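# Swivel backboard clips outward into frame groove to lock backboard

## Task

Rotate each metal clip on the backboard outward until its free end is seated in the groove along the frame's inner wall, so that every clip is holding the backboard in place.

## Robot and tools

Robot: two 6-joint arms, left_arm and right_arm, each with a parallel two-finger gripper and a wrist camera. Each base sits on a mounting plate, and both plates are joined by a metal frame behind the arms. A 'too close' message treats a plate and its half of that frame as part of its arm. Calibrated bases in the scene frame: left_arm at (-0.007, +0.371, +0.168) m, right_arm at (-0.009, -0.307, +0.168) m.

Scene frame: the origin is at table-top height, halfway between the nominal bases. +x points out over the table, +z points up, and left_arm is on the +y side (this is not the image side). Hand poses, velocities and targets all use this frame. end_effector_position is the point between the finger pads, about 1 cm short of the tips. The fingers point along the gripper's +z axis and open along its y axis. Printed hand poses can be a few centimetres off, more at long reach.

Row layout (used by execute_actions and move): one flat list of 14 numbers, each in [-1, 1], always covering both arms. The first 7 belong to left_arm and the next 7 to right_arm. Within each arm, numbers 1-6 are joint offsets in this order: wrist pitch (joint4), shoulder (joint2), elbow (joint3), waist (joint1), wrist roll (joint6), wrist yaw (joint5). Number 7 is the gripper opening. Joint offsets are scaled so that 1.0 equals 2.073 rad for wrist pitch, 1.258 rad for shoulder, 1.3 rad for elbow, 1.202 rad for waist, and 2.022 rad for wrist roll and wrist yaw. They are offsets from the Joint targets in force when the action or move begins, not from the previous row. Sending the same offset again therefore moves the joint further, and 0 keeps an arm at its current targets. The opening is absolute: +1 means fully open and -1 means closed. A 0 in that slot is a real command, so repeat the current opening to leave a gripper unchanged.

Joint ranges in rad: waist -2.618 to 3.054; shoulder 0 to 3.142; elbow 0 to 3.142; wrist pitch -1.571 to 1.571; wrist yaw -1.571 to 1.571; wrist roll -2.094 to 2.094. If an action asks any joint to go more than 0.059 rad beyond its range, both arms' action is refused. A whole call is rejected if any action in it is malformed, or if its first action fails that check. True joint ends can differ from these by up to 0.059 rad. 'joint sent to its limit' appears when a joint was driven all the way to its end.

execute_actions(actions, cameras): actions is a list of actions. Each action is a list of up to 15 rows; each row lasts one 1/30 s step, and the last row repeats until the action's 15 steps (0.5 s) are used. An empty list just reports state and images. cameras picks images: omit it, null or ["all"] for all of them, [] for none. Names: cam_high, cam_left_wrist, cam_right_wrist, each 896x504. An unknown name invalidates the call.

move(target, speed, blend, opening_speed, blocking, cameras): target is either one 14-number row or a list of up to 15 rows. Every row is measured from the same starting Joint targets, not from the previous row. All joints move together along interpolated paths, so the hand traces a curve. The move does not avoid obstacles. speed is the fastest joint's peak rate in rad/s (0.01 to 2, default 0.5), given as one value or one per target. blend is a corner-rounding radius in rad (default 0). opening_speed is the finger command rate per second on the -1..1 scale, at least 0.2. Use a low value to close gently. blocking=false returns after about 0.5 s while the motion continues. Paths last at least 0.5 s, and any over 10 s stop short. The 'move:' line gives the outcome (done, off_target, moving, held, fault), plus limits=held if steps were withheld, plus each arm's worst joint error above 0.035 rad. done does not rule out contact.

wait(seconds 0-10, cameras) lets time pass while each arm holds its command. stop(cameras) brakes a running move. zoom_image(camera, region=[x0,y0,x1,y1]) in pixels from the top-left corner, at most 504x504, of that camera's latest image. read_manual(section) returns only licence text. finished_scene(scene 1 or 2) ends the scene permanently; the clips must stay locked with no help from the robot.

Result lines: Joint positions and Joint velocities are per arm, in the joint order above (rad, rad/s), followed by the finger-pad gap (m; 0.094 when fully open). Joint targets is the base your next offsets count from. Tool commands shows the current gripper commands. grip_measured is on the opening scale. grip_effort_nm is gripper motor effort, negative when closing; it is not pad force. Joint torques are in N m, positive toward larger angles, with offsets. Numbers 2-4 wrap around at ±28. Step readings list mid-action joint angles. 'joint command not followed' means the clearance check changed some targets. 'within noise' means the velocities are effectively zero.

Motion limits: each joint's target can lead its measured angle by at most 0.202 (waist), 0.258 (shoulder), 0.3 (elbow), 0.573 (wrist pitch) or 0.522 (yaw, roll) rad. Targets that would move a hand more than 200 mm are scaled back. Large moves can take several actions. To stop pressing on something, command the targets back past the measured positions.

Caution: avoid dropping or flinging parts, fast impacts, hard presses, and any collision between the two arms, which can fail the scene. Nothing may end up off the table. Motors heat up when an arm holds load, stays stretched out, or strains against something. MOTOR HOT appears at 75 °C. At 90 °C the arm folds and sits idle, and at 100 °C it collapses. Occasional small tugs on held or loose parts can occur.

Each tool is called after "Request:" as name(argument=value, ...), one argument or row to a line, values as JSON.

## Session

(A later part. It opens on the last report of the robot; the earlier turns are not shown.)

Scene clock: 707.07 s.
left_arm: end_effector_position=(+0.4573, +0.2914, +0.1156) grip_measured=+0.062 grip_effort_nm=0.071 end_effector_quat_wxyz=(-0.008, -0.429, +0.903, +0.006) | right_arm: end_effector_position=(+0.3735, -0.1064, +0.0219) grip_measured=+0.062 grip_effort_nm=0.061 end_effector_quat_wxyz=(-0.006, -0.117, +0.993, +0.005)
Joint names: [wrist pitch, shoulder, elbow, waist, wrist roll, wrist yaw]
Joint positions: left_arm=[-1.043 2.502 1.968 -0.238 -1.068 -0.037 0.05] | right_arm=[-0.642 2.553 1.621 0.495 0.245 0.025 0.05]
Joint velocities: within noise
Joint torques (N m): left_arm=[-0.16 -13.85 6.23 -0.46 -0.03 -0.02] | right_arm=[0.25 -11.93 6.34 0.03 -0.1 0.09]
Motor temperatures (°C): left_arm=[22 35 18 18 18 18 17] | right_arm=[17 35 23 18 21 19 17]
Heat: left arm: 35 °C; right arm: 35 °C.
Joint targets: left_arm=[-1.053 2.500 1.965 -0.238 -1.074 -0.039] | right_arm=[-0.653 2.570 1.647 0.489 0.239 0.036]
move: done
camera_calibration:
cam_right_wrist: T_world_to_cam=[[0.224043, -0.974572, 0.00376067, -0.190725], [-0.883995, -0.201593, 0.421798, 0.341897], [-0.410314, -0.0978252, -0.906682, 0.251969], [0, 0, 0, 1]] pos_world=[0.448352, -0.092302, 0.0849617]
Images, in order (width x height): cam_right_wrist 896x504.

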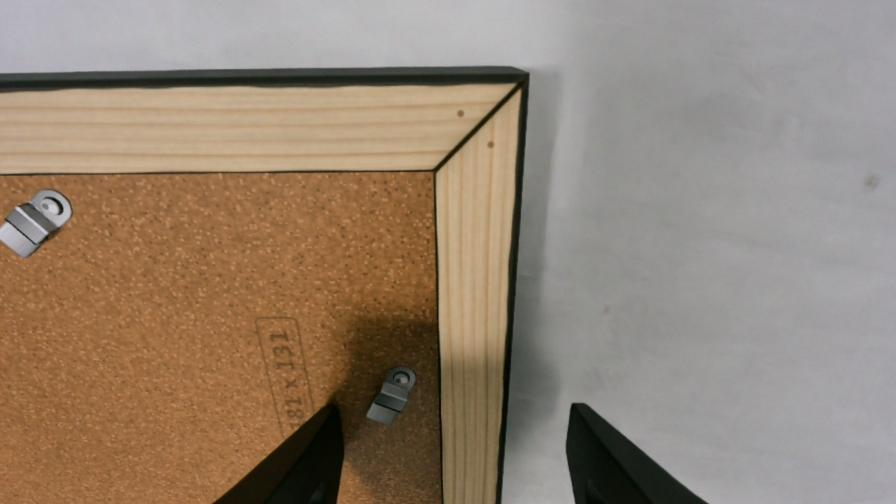

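Request:
move(
  target=[0,0,0,0,0,0,0.064,-0.0071,0.0105,0.0235,-0.0022,-0.0022,0,0.064],
  speed=0.15,
  cameras=["cam_right_wrist"],
)

Scene clock: 711.30 s.
left_arm: end_effector_position=(+0.4573, +0.2914, +0.1156) grip_measured=+0.062 grip_effort_nm=0.071 end_effector_quat_wxyz=(-0.008, -0.429, +0.903, +0.006) | right_arm: end_effector_position=(+0.3775, -0.1044, +0.0220) grip_measured=+0.062 grip_effort_nm=0.061 end_effector_quat_wxyz=(-0.006, -0.118, +0.993, +0.005)
Joint names: [wrist pitch, shoulder, elbow, waist, wrist roll, wrist yaw]
Joint positions: left_arm=[-1.043 2.502 1.968 -0.238 -1.068 -0.037 0.05] | right_arm=[-0.658 2.566 1.651 0.495 0.242 0.025 0.05]
Joint velocities: within noise
Joint torques (N m): left_arm=[-0.14 -13.86 6.26 -0.36 -0.04 -0.02] | right_arm=[0.28 -12.08 6.48 -0.24 -0.1 0.09]
Motor temperatures (°C): left_arm=[22 35 18 18 18 18 17] | right_arm=[17 34 23 18 21 19 17]
Heat: left arm: 35 °C; right arm: 34 °C.
Joint targets: left_arm=[-1.053 2.500 1.965 -0.238 -1.074 -0.039] | right_arm=[-0.668 2.583 1.677 0.486 0.234 0.036]
move: done
camera_calibration:
cam_right_wrist: T_world_to_cam=[[0.226644, -0.97397, 0.00372978, -0.190511], [-0.883464, -0.203968, 0.421768, 0.345404], [-0.410029, -0.0988864, -0.906696, 0.253686], [0, 0, 0, 1]] pos_world=[0.452349, -0.0900145, 0.0850466]
Images, in order (width x height): cam_right_wrist 896x504.

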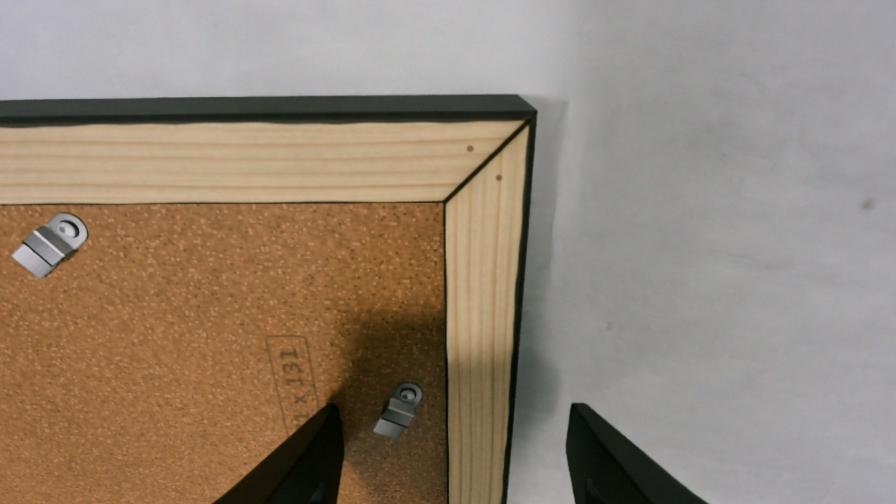

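Request:
move(
  target=[
    [0,0,0,0,0,0,0.064,0,0,0,0,0,0,0.28],
    [0,0,0,0,0,0,0.064,0,0,0,-0.0105,-0.006,0,0.28],
  ],
  speed=0.15,
  opening_speed=0.8,
  cameras=["cam_right_wrist"],
)

Scene clock: 721.23 s.
left_arm: end_effector_position=(+0.4573, +0.2914, +0.1156) grip_measured=+0.062 grip_effort_nm=0.061 end_effector_quat_wxyz=(-0.008, -0.429, +0.903, +0.006) | right_arm: end_effector_position=(+0.3800, -0.1102, +0.0217) grip_measured=+0.278 grip_effort_nm=0.061 end_effector_quat_wxyz=(-0.007, -0.117, +0.993, +0.005)
Joint names: [wrist pitch, shoulder, elbow, waist, wrist roll, wrist yaw]
Joint positions: left_arm=[-1.043 2.502 1.968 -0.238 -1.068 -0.037 0.05] | right_arm=[-0.66 2.566 1.651 0.481 0.23 0.025 0.06]
Joint velocities: within noise
Joint torques (N m): left_arm=[-0.14 -13.89 6.16 -0.47 -0.03 -0.01] | right_arm=[0.27 -12.12 6.42 -0.08 -0.11 0.1]
Motor temperatures (°C): left_arm=[22 35 18 18 18 18 17] | right_arm=[17 33 24 18 21 19 17]
Heat: left arm: 35 °C; right arm: 33 °C.
Joint targets: left_arm=[-1.053 2.500 1.965 -0.238 -1.074 -0.039] | right_arm=[-0.668 2.583 1.677 0.473 0.222 0.036]
move: done
camera_calibration:
cam_right_wrist: T_world_to_cam=[[0.224118, -0.974553, 0.00416328, -0.195874], [-0.88326, -0.201314, 0.423468, 0.346697], [-0.411854, -0.0985839, -0.905902, 0.254617], [0, 0, 0, 1]] pos_world=[0.454988, -0.0959936, 0.084658]
Images, in order (width x height): cam_right_wrist 896x504.

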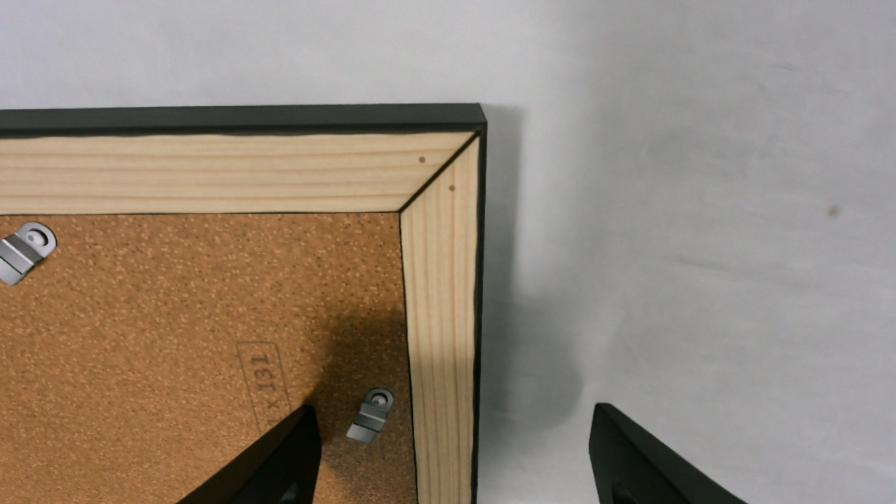

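Request:
move(
  target=[0,0,0,0,0,0,0.064,0,0,0,0,0,0,-0.5],
  speed=0.1,
  opening_speed=0.4,
  cameras=["cam_right_wrist"],
)

Request:
zoom_image(
  camera="cam_right_wrist",
  region=[330, 340, 530, 460],
)

Scene clock: 731.93 s.
left_arm: end_effector_position=(+0.4573, +0.2914, +0.1156) grip_measured=+0.062 grip_effort_nm=0.071 end_effector_quat_wxyz=(-0.008, -0.429, +0.903, +0.006) | right_arm: end_effector_position=(+0.3798, -0.1110, +0.0222) grip_measured=-0.497 grip_effort_nm=-0.222 end_effector_quat_wxyz=(-0.009, -0.118, +0.993, +0.005)
Joint names: [wrist pitch, shoulder, elbow, waist, wrist roll, wrist yaw]
Joint positions: left_arm=[-1.043 2.502 1.968 -0.238 -1.068 -0.037 0.05] | right_arm=[-0.666 2.566 1.653 0.479 0.226 0.025 0.024]
Joint velocities: within noise
Joint torques (N m): left_arm=[-0.17 -13.97 6.32 -0.35 -0.09 -0.02] | right_arm=[0.31 -12.1 6.24 0.06 -0.09 0.1]
Motor temperatures (°C): left_arm=[22 35 18 18 18 18 17] | right_arm=[17 33 24 18 21 19 17]
Heat: left arm: 35 °C; right arm: 33 °C.
Joint targets: left_arm=[-1.053 2.500 1.965 -0.238 -1.074 -0.039] | right_arm=[-0.668 2.583 1.677 0.473 0.222 0.036]
move: done
camera_calibration:
cam_right_wrist: T_world_to_cam=[[0.22649, -0.974003, 0.00455907, -0.19744], [-0.881385, -0.202957, 0.426578, 0.345246], [-0.414563, -0.100634, -0.904439, 0.255634], [0, 0, 0, 1]] pos_world=[0.45499, -0.0965117, 0.0848309]
Images, in order (width x height): cam_right_wrist 896x504.

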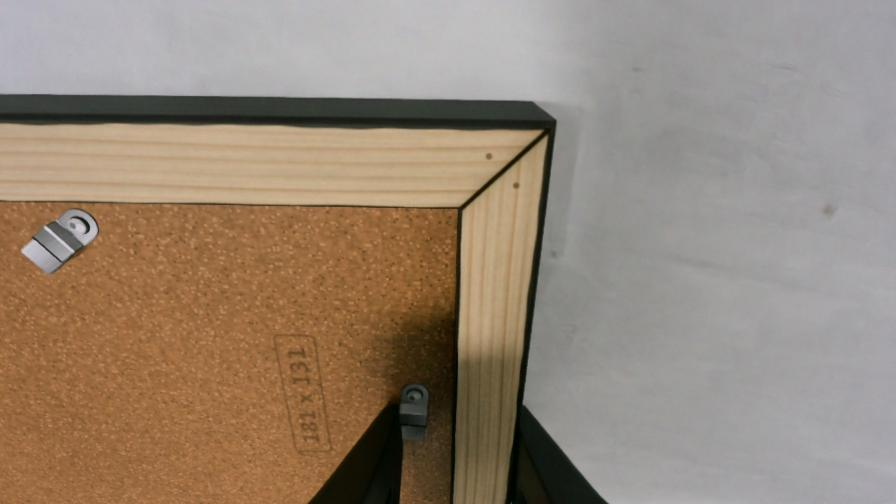

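Scaled by 2.520.

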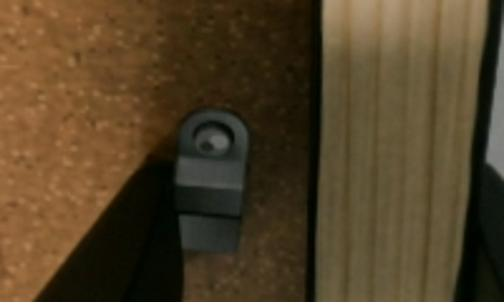

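Request:
move(
  target=[0,0,0,0,0,0,0.064,0,0,0,0,0,0,-0.65],
  speed=0.1,
  opening_speed=0.3,
  cameras=["cam_right_wrist"],
)

Request:
zoom_image(
  camera="cam_right_wrist",
  region=[330, 340, 530, 460],
)

Scene clock: 776.57 s.
left_arm: end_effector_position=(+0.4573, +0.2914, +0.1156) grip_measured=+0.062 grip_effort_nm=0.076 end_effector_quat_wxyz=(-0.008, -0.429, +0.903, +0.006) | right_arm: end_effector_position=(+0.3807, -0.1135, +0.0221) grip_measured=-0.646 grip_effort_nm=-0.281 end_effector_quat_wxyz=(-0.008, -0.117, +0.993, +0.001)
Joint names: [wrist pitch, shoulder, elbow, waist, wrist roll, wrist yaw]
Joint positions: left_arm=[-1.043 2.502 1.968 -0.238 -1.068 -0.037 0.05] | right_arm=[-0.667 2.566 1.653 0.477 0.226 0.033 0.017]
Joint velocities: within noise
Joint torques (N m): left_arm=[-0.11 -13.74 6.37 -0.53 -0.06 0] | right_arm=[0.32 -12.1 6.26 0.29 -0.07 0.01]
Motor temperatures (°C): left_arm=[21 36 18 18 18 18 17] | right_arm=[17 32 23 18 21 19 17]
Heat: left arm: 36 °C; right arm: 32 °C.
Joint targets: left_arm=[-1.053 2.500 1.965 -0.238 -1.074 -0.039] | right_arm=[-0.668 2.583 1.677 0.474 0.222 0.036]
move: done
camera_calibration:
cam_right_wrist: T_world_to_cam=[[0.224792, -0.974319, 0.0131007, -0.199696], [-0.882706, -0.197924, 0.426212, 0.346569], [-0.412674, -0.107373, -0.904528, 0.25419], [0, 0, 0, 1]] pos_world=[0.455706, -0.0986803, 0.0848257]
Images, in order (width x height): cam_right_wrist 896x504.

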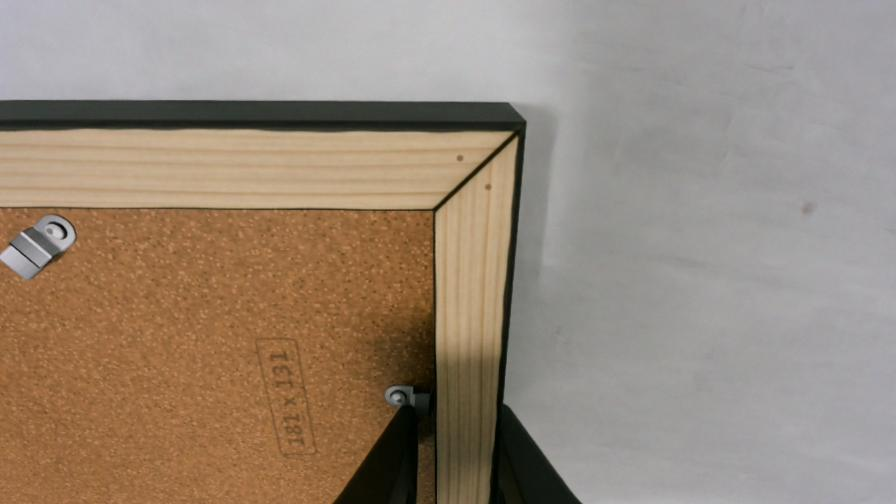

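Scaled by 2.520.

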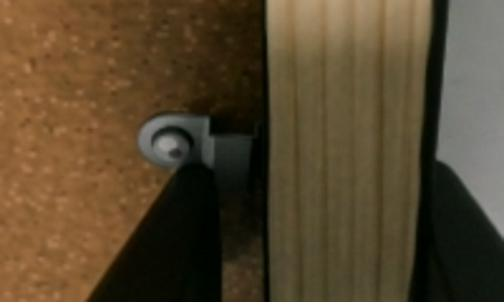

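Request:
move(
  target=[
    [0,0,0,0,0,0,0.064,0,0,0,0,0,0,0.064],
    [0,0,0,0,0,0,0.064,-0.045,-0.0816,-0.0072,0,0,0,0.064],
  ],
  speed=0.3,
  opening_speed=0.8,
  cameras=["cam_right_wrist"],
)

Request:
zoom_image(
  camera="cam_right_wrist",
  region=[330, 240, 530, 400],
)

Scene clock: 787.70 s.
left_arm: end_effector_position=(+0.4573, +0.2914, +0.1156) grip_measured=+0.062 grip_effort_nm=0.066 end_effector_quat_wxyz=(-0.008, -0.429, +0.903, +0.006) | right_arm: end_effector_position=(+0.3740, -0.1178, +0.0442) grip_measured=+0.062 grip_effort_nm=0.061 end_effector_quat_wxyz=(-0.024, -0.118, +0.993, -0.005)
Joint names: [wrist pitch, shoulder, elbow, waist, wrist roll, wrist yaw]
Joint positions: left_arm=[-1.043 2.502 1.968 -0.238 -1.068 -0.037 0.05] | right_arm=[-0.752 2.514 1.653 0.477 0.226 0.033 0.05]
Joint velocities: within noise
Joint torques (N m): left_arm=[-0.16 -13.97 6.38 -0.47 -0.07 0.01] | right_arm=[0.2 -16.7 5.7 0.35 -0.07 0.02]
Motor temperatures (°C): left_arm=[21 36 18 18 18 18 17] | right_arm=[17 33 23 18 21 19 17]
Heat: left arm: 36 °C; right arm: 33 °C.
Joint targets: left_arm=[-1.053 2.500 1.965 -0.238 -1.074 -0.039] | right_arm=[-0.761 2.481 1.668 0.474 0.222 0.036]
move: done
camera_calibration:
cam_right_wrist: T_world_to_cam=[[0.226551, -0.973781, 0.020641, -0.203587], [-0.86951, -0.192652, 0.454793, 0.324814], [-0.438892, -0.120981, -0.890358, 0.278577], [0, 0, 0, 1]] pos_world=[0.450817, -0.10197, 0.104512]
Images, in order (width x height): cam_right_wrist 896x504.

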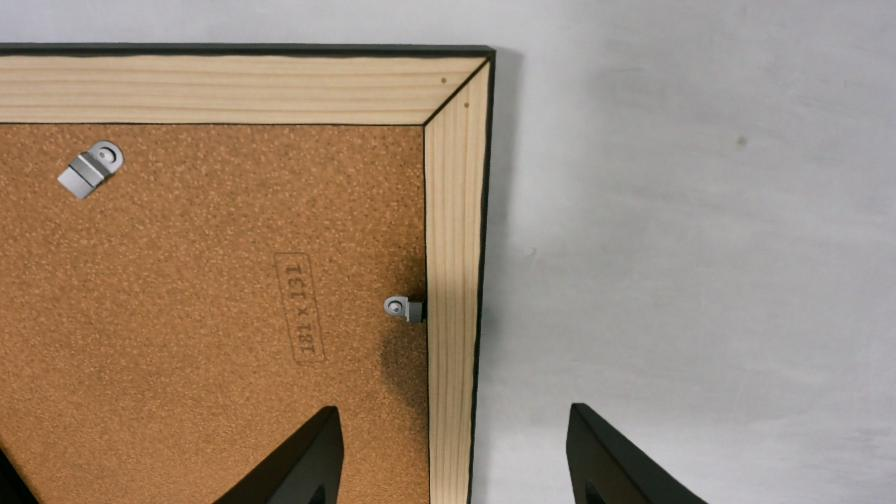

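Scaled by 2.520.

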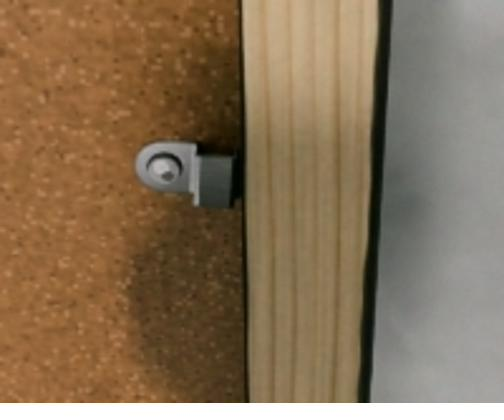

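Request:
move(
  target=[0,0,0,0,0,0,0.064,-0.0703,0.166,0.2833,0.2484,0.1546,0.002,0.28],
  speed=0.4,
  cameras=["cam_right_wrist"],
)

Scene clock: 812.13 s.
left_arm: end_effector_position=(+0.4573, +0.2914, +0.1156) grip_measured=+0.062 grip_effort_nm=0.066 end_effector_quat_wxyz=(-0.008, -0.429, +0.903, +0.006) | right_arm: end_effector_position=(+0.3457, +0.0271, +0.0566) grip_measured=+0.278 grip_effort_nm=0.056 end_effector_quat_wxyz=(+0.004, -0.114, +0.993, +0.007)
Joint names: [wrist pitch, shoulder, elbow, waist, wrist roll, wrist yaw]
Joint positions: left_arm=[-1.043 2.502 1.968 -0.238 -1.068 -0.037 0.05] | right_arm=[-0.898 2.672 2.007 0.774 0.527 0.033 0.06]
Joint velocities: within noise
Joint torques (N m): left_arm=[-0.17 -13.89 6.2 -0.35 -0.08 -0.04] | right_arm=[0.29 -13.38 7.27 0.4 0.05 0.05]
Motor temperatures (°C): left_arm=[21 37 18 18 18 18 17] | right_arm=[17 34 23 18 21 19 17]
Heat: left arm: 37 °C; right arm: 34 °C.
Joint targets: left_arm=[-1.053 2.500 1.965 -0.238 -1.074 -0.039] | right_arm=[-0.907 2.690 2.036 0.772 0.535 0.040]
move: done
camera_calibration:
cam_right_wrist: T_world_to_cam=[[0.219216, -0.97567, 0.00352341, -0.0528064], [-0.893181, -0.199226, 0.403159, 0.33384], [-0.392648, -0.0915259, -0.915123, 0.279319], [0, 0, 0, 1]] pos_world=[0.41943, 0.040553, 0.121206]
Images, in order (width x height): cam_right_wrist 896x504.

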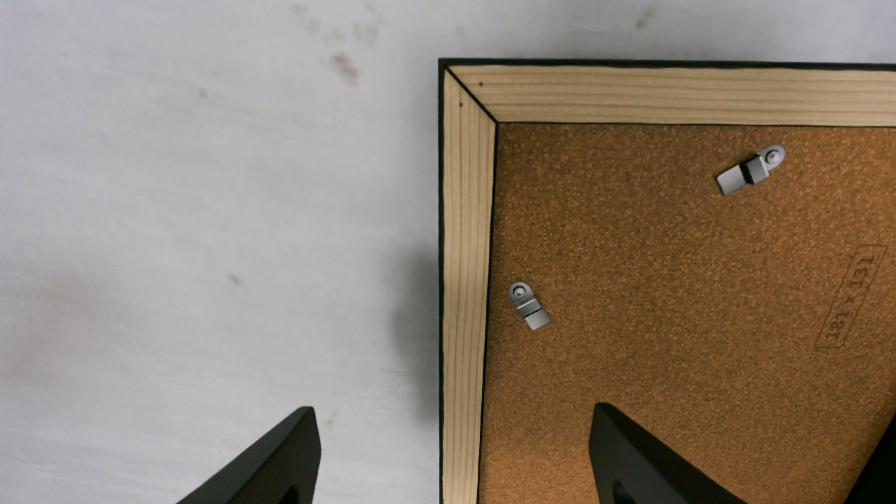

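Request:
move(
  target=[0,0,0,0,0,0,0.064,0.0294,0.0624,0.0246,-0.0125,-0.0124,0,0.28],
  speed=0.2,
  cameras=["cam_right_wrist"],
)

Scene clock: 833.17 s.
left_arm: end_effector_position=(+0.4573, +0.2914, +0.1156) grip_measured=+0.062 grip_effort_nm=0.076 end_effector_quat_wxyz=(-0.008, -0.429, +0.903, +0.006) | right_arm: end_effector_position=(+0.3495, +0.0246, +0.0246) grip_measured=+0.278 grip_effort_nm=0.061 end_effector_quat_wxyz=(-0.001, -0.114, +0.993, +0.003)
Joint names: [wrist pitch, shoulder, elbow, waist, wrist roll, wrist yaw]
Joint positions: left_arm=[-1.043 2.502 1.968 -0.238 -1.068 -0.037 0.05] | right_arm=[-0.857 2.756 2.04 0.762 0.517 0.033 0.06]
Joint velocities: within noise
Joint torques (N m): left_arm=[-0.16 -13.75 6.32 -0.49 -0.07 -0.04] | right_arm=[0.49 -14.06 7.13 0.2 -0.11 0.04]
Motor temperatures (°C): left_arm=[21 37 18 18 18 18 17] | right_arm=[17 33 24 18 21 19 17]
Heat: left arm: 37 °C; right arm: 33 °C.
Joint targets: left_arm=[-1.053 2.500 1.965 -0.238 -1.074 -0.039] | right_arm=[-0.846 2.768 2.068 0.757 0.510 0.040]
move: done
camera_calibration:
cam_right_wrist: T_world_to_cam=[[0.218198, -0.975862, 0.00913961, -0.0556688], [-0.890107, -0.195167, 0.411849, 0.348164], [-0.400124, -0.0980001, -0.911206, 0.253985], [0, 0, 0, 1]] pos_world=[0.423675, 0.0385156, 0.0885506]
Images, in order (width x height): cam_right_wrist 896x504.

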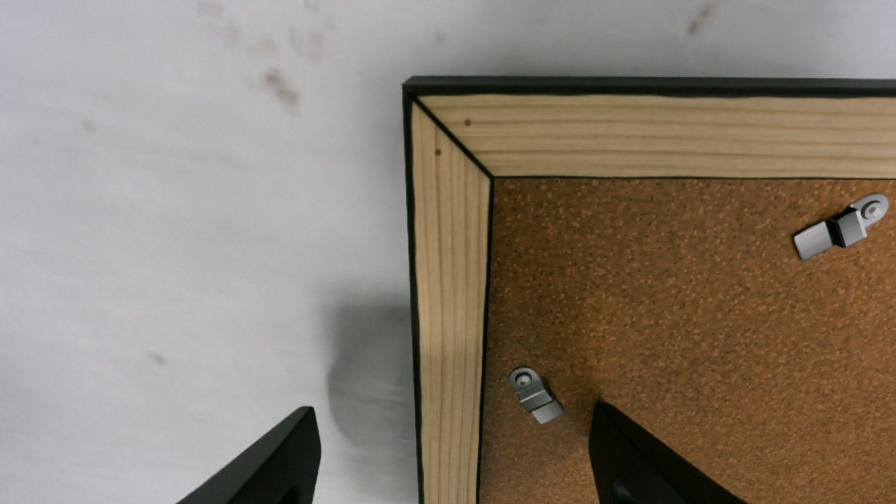

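Request:
move(
  target=[0,0,0,0,0,0,0.064,0.0035,0.0068,0,0,0,0,0.28],
  speed=0.1,
  cameras=[],
)

Scene clock: 839.53 s.
left_arm: end_effector_position=(+0.4573, +0.2914, +0.1156) grip_measured=+0.062 grip_effort_nm=0.081 end_effector_quat_wxyz=(-0.008, -0.429, +0.903, +0.006) | right_arm: end_effector_position=(+0.3508, +0.0259, +0.0246) grip_measured=+0.278 grip_effort_nm=0.061 end_effector_quat_wxyz=(+0.002, -0.114, +0.993, +0.005)
Joint names: [wrist pitch, shoulder, elbow, waist, wrist roll, wrist yaw]
Joint positions: left_arm=[-1.043 2.502 1.968 -0.238 -1.068 -0.037 0.05] | right_arm=[-0.85 2.756 2.04 0.762 0.517 0.033 0.06]
Joint velocities: within noise
Joint torques (N m): left_arm=[-0.11 -13.83 6.42 -0.49 -0.02 -0.01] | right_arm=[0.48 -13.34 7.13 0.17 -0.1 0.06]
Motor temperatures (°C): left_arm=[21 37 18 18 18 18 17] | right_arm=[17 32 24 18 21 19 17]
Heat: left arm: 37 °C; right arm: 32 °C.
Joint targets: left_arm=[-1.053 2.500 1.965 -0.238 -1.074 -0.039] | right_arm=[-0.839 2.776 2.068 0.757 0.510 0.040]
move: done
No camera images: "cameras" was empty.

Request:
move(
  target=[0,0,0,0,0,0,0.064,-0.0035,0.0095,0,0,0,0,0.28],
  speed=0.2,
  cameras=[],
)

Scene clock: 843.63 s.
left_arm: end_effector_position=(+0.4573, +0.2914, +0.1156) grip_measured=+0.062 grip_effort_nm=0.076 end_effector_quat_wxyz=(-0.008, -0.429, +0.903, +0.006) | right_arm: end_effector_position=(+0.3505, +0.0257, +0.0232) grip_measured=+0.278 grip_effort_nm=0.066 end_effector_quat_wxyz=(+0.001, -0.114, +0.993, +0.005)
Joint names: [wrist pitch, shoulder, elbow, waist, wrist roll, wrist yaw]
Joint positions: left_arm=[-1.043 2.502 1.968 -0.238 -1.068 -0.037 0.05] | right_arm=[-0.851 2.761 2.043 0.762 0.517 0.033 0.06]
Joint velocities: within noise
Joint torques (N m): left_arm=[-0.15 -13.82 6.23 -0.34 -0.04 -0.03] | right_arm=[0.43 -12.67 6.86 0.14 -0.11 0.06]
Motor temperatures (°C): left_arm=[21 37 18 18 18 18 17] | right_arm=[17 32 24 18 21 19 17]
Heat: left arm: 37 °C; right arm: 32 °C.
Joint targets: left_arm=[-1.053 2.500 1.965 -0.238 -1.074 -0.039] | right_arm=[-0.846 2.789 2.068 0.757 0.510 0.040]
move: done
No camera images: "cameras" was empty.

Request:
move(
  target=[0,0,0,0,0,0,0.064,-0.0058,0.0065,0,0,0,0,0.28],
  speed=0.2,
  cameras=["cam_right_wrist"],
)

Scene clock: 847.17 s.
left_arm: end_effector_position=(+0.4573, +0.2914, +0.1156) grip_measured=+0.062 grip_effort_nm=0.066 end_effector_quat_wxyz=(-0.008, -0.429, +0.903, +0.006) | right_arm: end_effector_position=(+0.3503, +0.0255, +0.0228) grip_measured=+0.278 grip_effort_nm=0.061 end_effector_quat_wxyz=(+0.000, -0.114, +0.993, +0.004)
Joint names: [wrist pitch, shoulder, elbow, waist, wrist roll, wrist yaw]
Joint positions: left_arm=[-1.043 2.502 1.968 -0.238 -1.068 -0.037 0.05] | right_arm=[-0.856 2.764 2.048 0.762 0.517 0.033 0.06]
Joint velocities: within noise
Joint torques (N m): left_arm=[-0.15 -13.82 6.31 -0.39 -0.03 0] | right_arm=[0.35 -12.16 6.49 0.18 -0.1 0.04]
Motor temperatures (°C): left_arm=[21 37 18 18 18 18 17] | right_arm=[17 32 24 18 21 19 17]
Heat: left arm: 37 °C; right arm: 32 °C.
Joint targets: left_arm=[-1.053 2.500 1.965 -0.238 -1.074 -0.039] | right_arm=[-0.858 2.797 2.068 0.757 0.510 0.040]
move: done
camera_calibration:
cam_right_wrist: T_world_to_cam=[[0.218874, -0.975717, 0.0083749, -0.0551976], [-0.890432, -0.196218, 0.410645, 0.350029], [-0.39903, -0.0973368, -0.911757, 0.252319], [0, 0, 0, 1]] pos_world=[0.424441, 0.0393846, 0.0867785]
Images, in order (width x height): cam_right_wrist 896x504.

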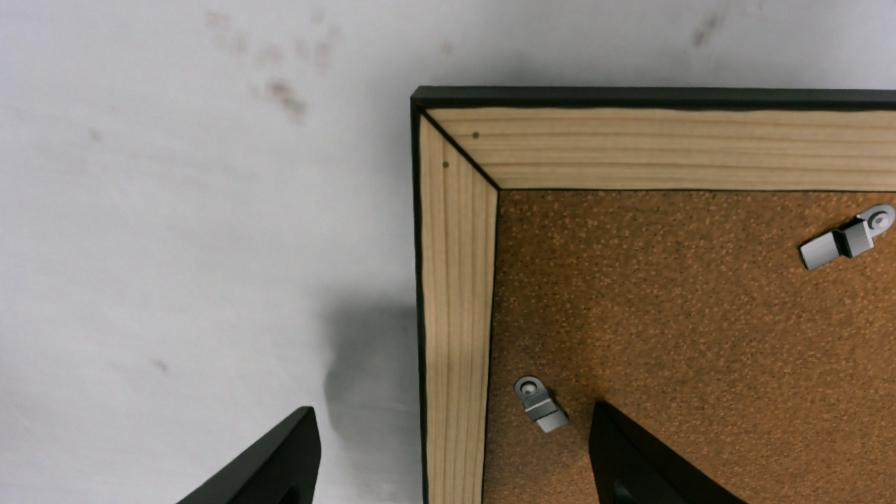

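Request:
move(
  target=[0,0,0,0,0,0,0.064,0,0,0,0,0,0,-0.5],
  speed=0.1,
  opening_speed=0.4,
  cameras=["cam_right_wrist"],
)

Request:
zoom_image(
  camera="cam_right_wrist",
  region=[380, 340, 580, 460],
)

Scene clock: 856.43 s.
left_arm: end_effector_position=(+0.4572, +0.2914, +0.1156) grip_measured=+0.062 grip_effort_nm=0.076 end_effector_quat_wxyz=(-0.009, -0.429, +0.903, +0.006) | right_arm: end_effector_position=(+0.3504, +0.0201, +0.0227) grip_measured=-0.497 grip_effort_nm=-0.237 end_effector_quat_wxyz=(-0.003, -0.112, +0.994, -0.004)
Joint names: [wrist pitch, shoulder, elbow, waist, wrist roll, wrist yaw]
Joint positions: left_arm=[-1.043 2.502 1.968 -0.238 -1.068 -0.037 0.05] | right_arm=[-0.872 2.765 2.049 0.757 0.516 0.042 0.024]
Joint velocities: within noise
Joint torques (N m): left_arm=[-0.16 -13.86 6.34 -0.44 -0.03 0] | right_arm=[0.49 -12.27 6.32 0.59 -0.09 -0.05]
Motor temperatures (°C): left_arm=[21 38 19 18 18 18 17] | right_arm=[17 34 25 18 21 19 17]
Heat: left arm: 38 °C; right arm: 34 °C.
Joint targets: left_arm=[-1.054 2.500 1.965 -0.238 -1.074 -0.039] | right_arm=[-0.858 2.797 2.068 0.757 0.510 0.040]
move: done
camera_calibration:
cam_right_wrist: T_world_to_cam=[[0.215092, -0.976303, 0.0238145, -0.0594943], [-0.889152, -0.185689, 0.418245, 0.348281], [-0.403912, -0.111136, -0.908022, 0.253654], [0, 0, 0, 1]] pos_world=[0.424925, 0.0347776, 0.0860731]
Images, in order (width x height): cam_right_wrist 896x504.

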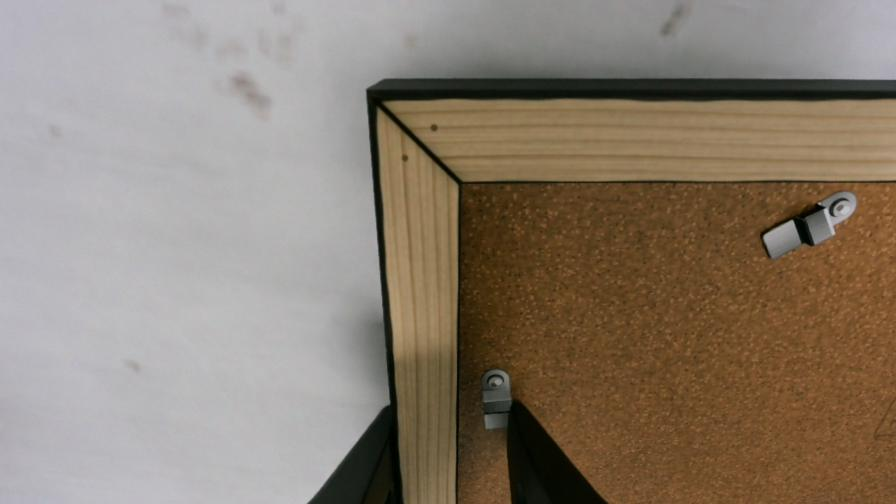

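Scaled by 2.520.

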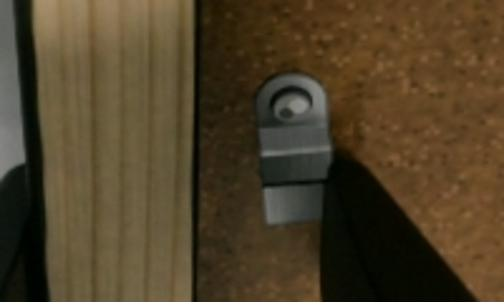

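Request:
move(
  target=[
    [0,0,0,0,0,0,0.064,0.006,0,0,0,0,0,-0.5],
    [0,0,0,0,0,0,0.064,0.006,0,0,0,0,0,-0.64],
  ],
  speed=0.1,
  opening_speed=0.3,
  cameras=["cam_right_wrist"],
)

Request:
zoom_image(
  camera="cam_right_wrist",
  region=[380, 340, 580, 460],
)

Scene clock: 864.57 s.
left_arm: end_effector_position=(+0.4572, +0.2914, +0.1156) grip_measured=+0.062 grip_effort_nm=0.081 end_effector_quat_wxyz=(-0.009, -0.429, +0.903, +0.006) | right_arm: end_effector_position=(+0.3505, +0.0224, +0.0227) grip_measured=-0.637 grip_effort_nm=-0.208 end_effector_quat_wxyz=(-0.004, -0.112, +0.994, +0.001)
Joint names: [wrist pitch, shoulder, elbow, waist, wrist roll, wrist yaw]
Joint positions: left_arm=[-1.043 2.502 1.968 -0.238 -1.068 -0.037 0.05] | right_arm=[-0.865 2.765 2.049 0.757 0.516 0.033 0.017]
Joint velocities: within noise
Joint torques (N m): left_arm=[-0.15 -13.9 6.28 -0.43 -0.05 0.01] | right_arm=[0.56 -12.3 6.37 0.66 -0.11 0.04]
Motor temperatures (°C): left_arm=[21 38 19 18 18 18 17] | right_arm=[17 35 25 18 21 19 17]
Heat: left arm: 38 °C; right arm: 35 °C.
Joint targets: left_arm=[-1.054 2.500 1.965 -0.238 -1.074 -0.039] | right_arm=[-0.846 2.797 2.068 0.757 0.510 0.040]
move: done
camera_calibration:
cam_right_wrist: T_world_to_cam=[[0.2148, -0.976576, 0.0126487, -0.056914], [-0.888628, -0.19005, 0.417398, 0.348722], [-0.405217, -0.100897, -0.908636, 0.254176], [0, 0, 0, 1]] pos_world=[0.425106, 0.0363393, 0.0861173]
Images, in order (width x height): cam_right_wrist 896x504.

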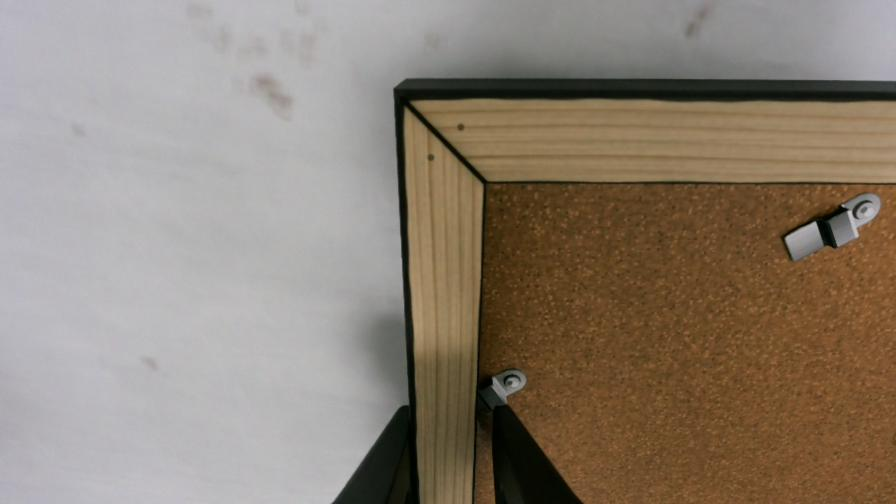

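Scaled by 2.520.

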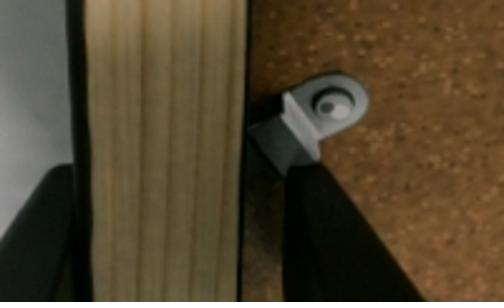

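Request:
move(
  target=[0,0,0,0,0,0,0.064,0,0,0,0,0,0,-0.71],
  speed=0.1,
  opening_speed=0.3,
  cameras=["cam_right_wrist"],
)

Request:
zoom_image(
  camera="cam_right_wrist",
  region=[380, 340, 580, 460],
)

Scene clock: 869.70 s.
left_arm: end_effector_position=(+0.4572, +0.2914, +0.1156) grip_measured=+0.062 grip_effort_nm=0.076 end_effector_quat_wxyz=(-0.009, -0.429, +0.903, +0.006) | right_arm: end_effector_position=(+0.3508, +0.0233, +0.0227) grip_measured=-0.707 grip_effort_nm=-0.217 end_effector_quat_wxyz=(-0.003, -0.112, +0.994, +0.003)
Joint names: [wrist pitch, shoulder, elbow, waist, wrist roll, wrist yaw]
Joint positions: left_arm=[-1.043 2.502 1.968 -0.238 -1.068 -0.037 0.05] | right_arm=[-0.862 2.765 2.049 0.757 0.516 0.031 0.014]
Joint velocities: within noise
Joint torques (N m): left_arm=[-0.13 -13.78 6.27 -0.43 -0.04 -0.05] | right_arm=[0.53 -12.31 6.38 0.59 -0.11 0.08]
Motor temperatures (°C): left_arm=[21 38 19 18 18 18 17] | right_arm=[17 35 25 18 21 19 17]
Heat: left arm: 38 °C; right arm: 35 °C.
Joint targets: left_arm=[-1.054 2.500 1.965 -0.238 -1.074 -0.039] | right_arm=[-0.846 2.797 2.068 0.757 0.510 0.040]
move: done
camera_calibration:
cam_right_wrist: T_world_to_cam=[[0.214653, -0.976652, 0.00861994, -0.0559303], [-0.888959, -0.191709, 0.415932, 0.34936], [-0.404568, -0.0969438, -0.909355, 0.254091], [0, 0, 0, 1]] pos_world=[0.42537, 0.0369836, 0.0862315]
Images, in order (width x height): cam_right_wrist 896x504.

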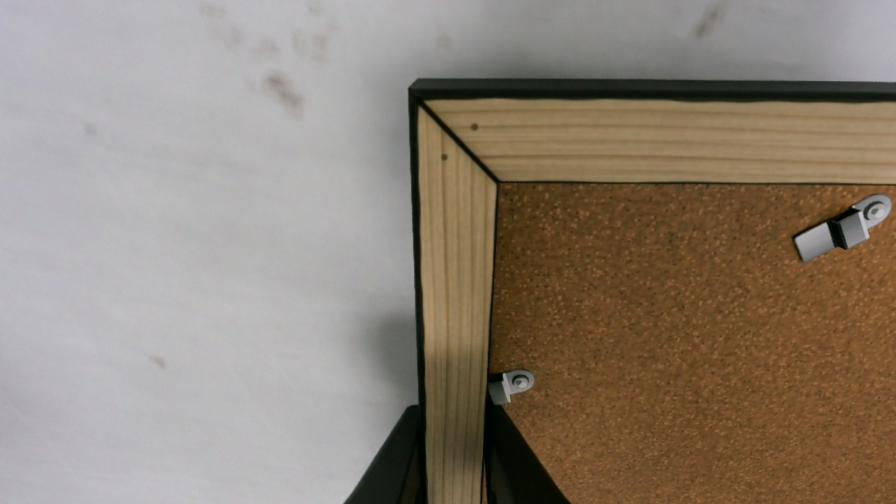

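Scaled by 2.520.

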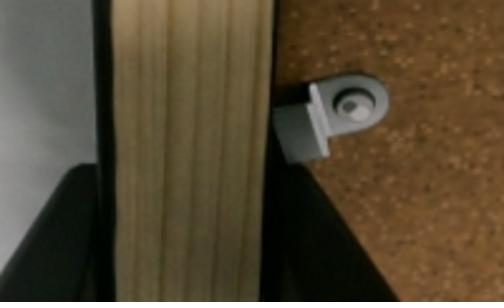

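Request:
execute_actions(
  actions=[],
  cameras=["cam_high","cam_right_wrist"],
)

Request:
zoom_image(
  camera="cam_right_wrist",
  region=[350, 260, 560, 440],
)

Scene clock: 893.53 s.
left_arm: end_effector_position=(+0.4572, +0.2914, +0.1156) grip_measured=+0.062 grip_effort_nm=0.071 end_effector_quat_wxyz=(-0.009, -0.429, +0.903, +0.006) | right_arm: end_effector_position=(+0.3508, +0.0233, +0.0227) grip_measured=-0.707 grip_effort_nm=-0.217 end_effector_quat_wxyz=(-0.003, -0.112, +0.994, +0.003)
Joint names: [wrist pitch, shoulder, elbow, waist, wrist roll, wrist yaw]
Joint positions: left_arm=[-1.043 2.502 1.968 -0.238 -1.068 -0.037 0.05] | right_arm=[-0.862 2.765 2.049 0.757 0.516 0.031 0.014]
Joint velocities: within noise
Joint torques (N m): left_arm=[-0.19 -13.76 6.24 -0.4 -0.07 -0.03] | right_arm=[0.53 -12.31 6.38 0.59 -0.11 0.08]
Motor temperatures (°C): left_arm=[21 38 19 18 18 18 17] | right_arm=[17 36 25 18 21 19 17]
Heat: left arm: 38 °C; right arm: 36 °C.
Joint targets: left_arm=[-1.054 2.500 1.965 -0.238 -1.074 -0.039] | right_arm=[-0.846 2.797 2.068 0.757 0.510 0.040]
Tool commands: left_gripper/opening=+0.064 right_gripper/opening=-0.71
camera_calibration:
cam_right_wrist: T_world_to_cam=[[0.214653, -0.976652, 0.00861994, -0.0559303], [-0.888959, -0.191709, 0.415932, 0.34936], [-0.404568, -0.0969438, -0.909355, 0.254091], [0, 0, 0, 1]] pos_world=[0.42537, 0.0369836, 0.0862315]
Images, in order (width x height): cam_high 896x504, cam_right_wrist 896x504.

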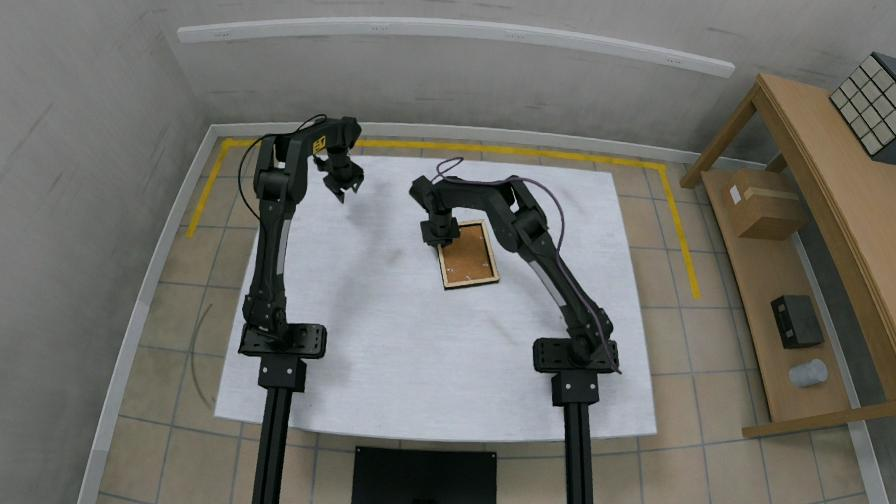

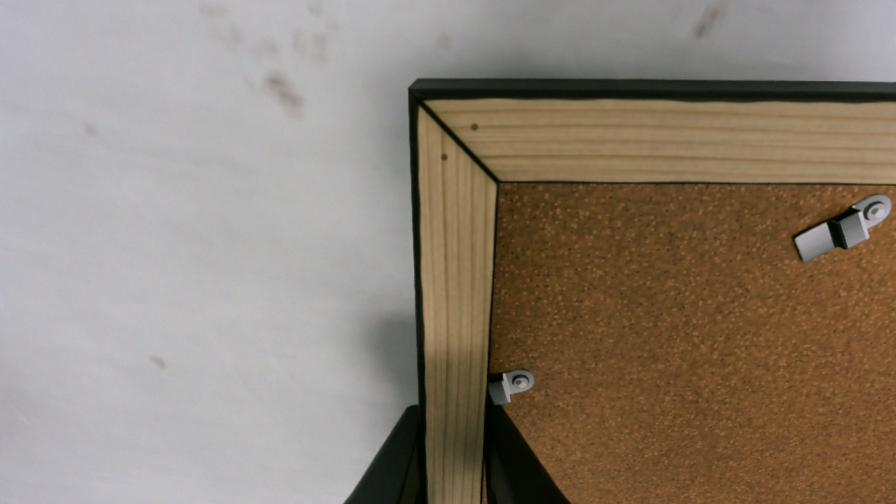

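Scaled by 2.400.

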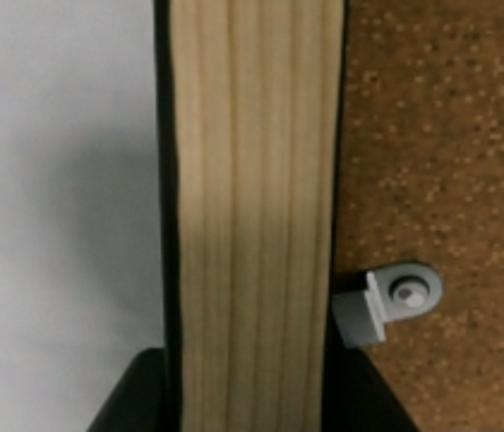

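Request:
move(
  target=[0,0,0,0,0,0,0.064,0.006,0,0,-0.003,0,0,-0.665],
  opening_speed=0.3,
  cameras=["cam_right_wrist"],
)

Request:
zoom_image(
  camera="cam_right_wrist",
  region=[350, 260, 560, 440],
)

Scene clock: 903.13 s.
left_arm: end_effector_position=(+0.4572, +0.2914, +0.1156) grip_measured=+0.062 grip_effort_nm=0.071 end_effector_quat_wxyz=(-0.009, -0.429, +0.903, +0.006) | right_arm: end_effector_position=(+0.3508, +0.0237, +0.0227) grip_measured=-0.667 grip_effort_nm=0.071 end_effector_quat_wxyz=(-0.003, -0.112, +0.994, +0.004)
Joint names: [wrist pitch, shoulder, elbow, waist, wrist roll, wrist yaw]
Joint positions: left_arm=[-1.043 2.502 1.968 -0.238 -1.068 -0.037 0.05] | right_arm=[-0.861 2.765 2.049 0.757 0.516 0.029 0.016]
Joint velocities: within noise
Joint torques (N m): left_arm=[-0.17 -13.82 6.39 -0.54 -0.06 -0.02] | right_arm=[0.64 -12.29 6.37 0.25 -0.11 0.08]
Motor temperatures (°C): left_arm=[21 38 19 18 18 18 17] | right_arm=[17 36 25 18 21 19 17]
Heat: left arm: 38 °C; right arm: 36 °C.
Joint targets: left_arm=[-1.054 2.500 1.965 -0.238 -1.074 -0.039] | right_arm=[-0.833 2.797 2.068 0.753 0.510 0.040]
move: done
camera_calibration:
cam_right_wrist: T_world_to_cam=[[0.21461, -0.976677, 0.00672658, -0.0554938], [-0.888891, -0.192457, 0.415732, 0.349456], [-0.404741, -0.0951996, -0.909462, 0.254164], [0, 0, 0, 1]] pos_world=[0.425409, 0.0372521, 0.0862457]
Images, in order (width x height): cam_right_wrist 896x504.

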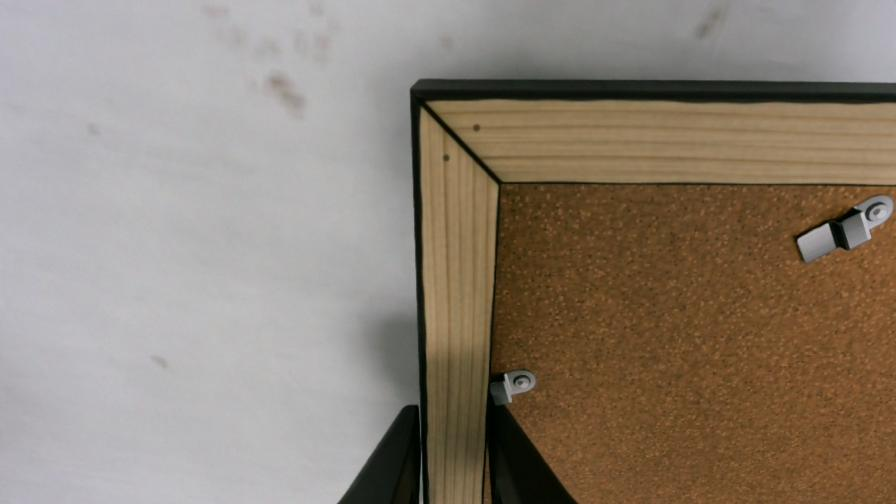

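Scaled by 2.400.

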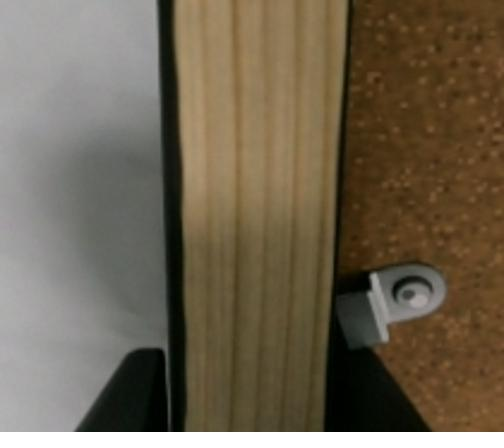

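Request:
move(
  target=[0,0,0,0,0,0,0.064,0.008,0,0,0,0,0,-0.665],
  cameras=["cam_right_wrist"],
)

Request:
zoom_image(
  camera="cam_right_wrist",
  region=[350, 260, 560, 440],
)

Scene clock: 906.97 s.
left_arm: end_effector_position=(+0.4572, +0.2914, +0.1156) grip_measured=+0.062 grip_effort_nm=0.061 end_effector_quat_wxyz=(-0.009, -0.429, +0.903, +0.006) | right_arm: end_effector_position=(+0.3509, +0.0240, +0.0227) grip_measured=-0.667 grip_effort_nm=0.066 end_effector_quat_wxyz=(-0.003, -0.112, +0.994, +0.005)
Joint names: [wrist pitch, shoulder, elbow, waist, wrist roll, wrist yaw]
Joint positions: left_arm=[-1.043 2.502 1.968 -0.238 -1.068 -0.037 0.05] | right_arm=[-0.86 2.765 2.049 0.757 0.516 0.028 0.016]
Joint velocities: within noise
Joint torques (N m): left_arm=[-0.13 -13.86 6.22 -0.5 -0.05 -0.02] | right_arm=[0.81 -12.29 6.37 0.31 -0.1 0.1]
Motor temperatures (°C): left_arm=[21 39 19 18 18 18 17] | right_arm=[17 36 25 18 21 19 17]
Heat: left arm: 39 °C; right arm: 36 °C.
Joint targets: left_arm=[-1.054 2.500 1.965 -0.238 -1.074 -0.039] | right_arm=[-0.817 2.797 2.068 0.753 0.510 0.040]
move: off_target (right_arm); right_arm: the wrist pitch is farthest, 0.043 rad from its target
camera_calibration:
cam_right_wrist: T_world_to_cam=[[0.214581, -0.97669, 0.00568443, -0.055247], [-0.888916, -0.192879, 0.415482, 0.349567], [-0.404701, -0.0942075, -0.909584, 0.254171], [0, 0, 0, 1]] pos_world=[0.425454, 0.0374097, 0.0862653]
Images, in order (width x height): cam_right_wrist 896x504.

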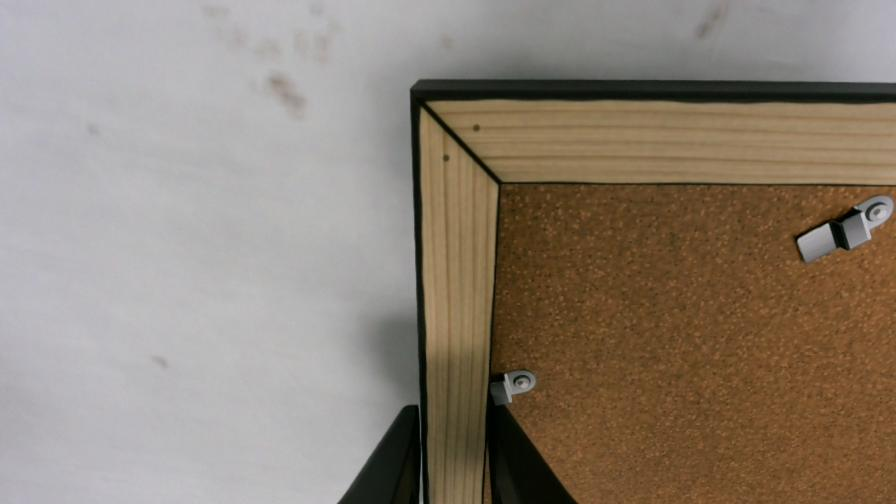

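Scaled by 2.400.

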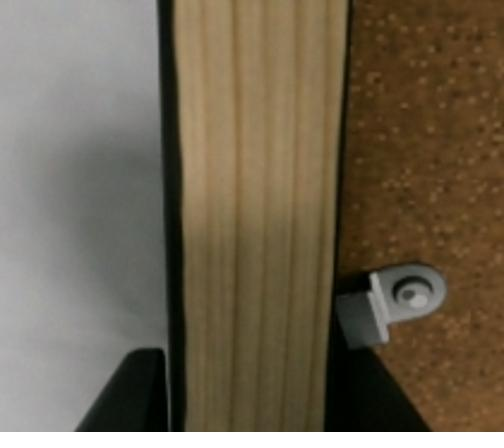

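Request:
move(
  target=[0,0,0,0,0,0,0.064,0.008,0,0,0,0,0,-0.665],
  cameras=["cam_right_wrist"],
)

Request:
zoom_image(
  camera="cam_right_wrist",
  region=[350, 260, 560, 440],
)

Scene clock: 911.83 s.
left_arm: end_effector_position=(+0.4572, +0.2914, +0.1156) grip_measured=+0.062 grip_effort_nm=0.071 end_effector_quat_wxyz=(-0.009, -0.429, +0.903, +0.006) | right_arm: end_effector_position=(+0.3510, +0.0241, +0.0227) grip_measured=-0.667 grip_effort_nm=0.061 end_effector_quat_wxyz=(-0.003, -0.112, +0.994, +0.005)
Joint names: [wrist pitch, shoulder, elbow, waist, wrist roll, wrist yaw]
Joint positions: left_arm=[-1.043 2.502 1.968 -0.238 -1.068 -0.037 0.05] | right_arm=[-0.859 2.765 2.049 0.757 0.516 0.028 0.016]
Joint velocities: within noise
Joint torques (N m): left_arm=[-0.14 -13.93 6.3 -0.5 -0.05 0] | right_arm=[0.99 -12.31 6.42 0.25 -0.11 0.1]
Motor temperatures (°C): left_arm=[21 39 19 18 18 18 17] | right_arm=[17 36 25 18 21 19 17]
Heat: left arm: 39 °C; right arm: 36 °C.
Joint targets: left_arm=[-1.054 2.500 1.965 -0.238 -1.074 -0.039] | right_arm=[-0.800 2.797 2.068 0.753 0.510 0.040]
move: off_target (right_arm); right_arm: the wrist pitch is farthest, 0.059 rad from its target
camera_calibration:
cam_right_wrist: T_world_to_cam=[[0.214548, -0.976699, 0.00530265, -0.0551317], [-0.889156, -0.193066, 0.414883, 0.349818], [-0.404192, -0.0937273, -0.909859, 0.254056], [0, 0, 0, 1]] pos_world=[0.425559, 0.0375027, 0.0863143]
Images, in order (width x height): cam_right_wrist 896x504.

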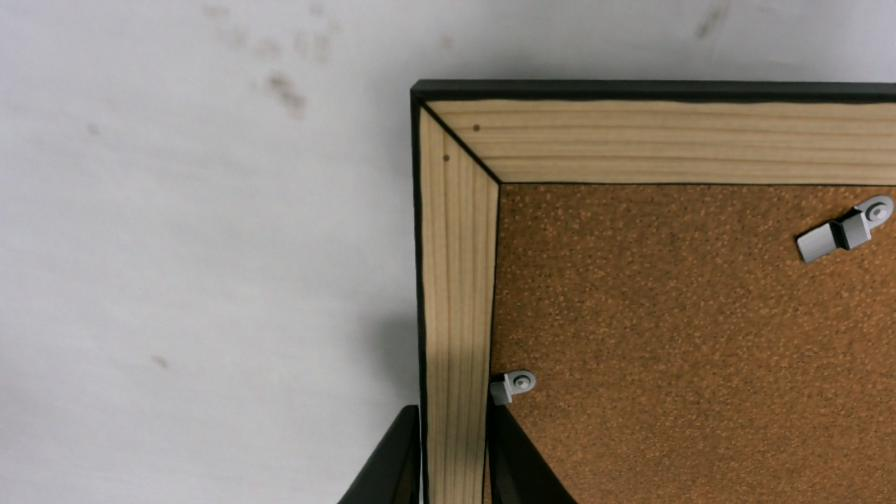

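Scaled by 2.400.

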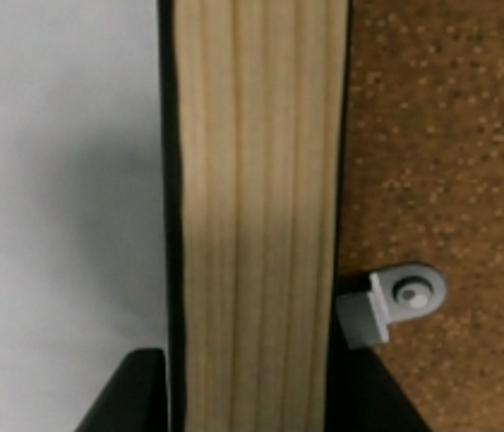

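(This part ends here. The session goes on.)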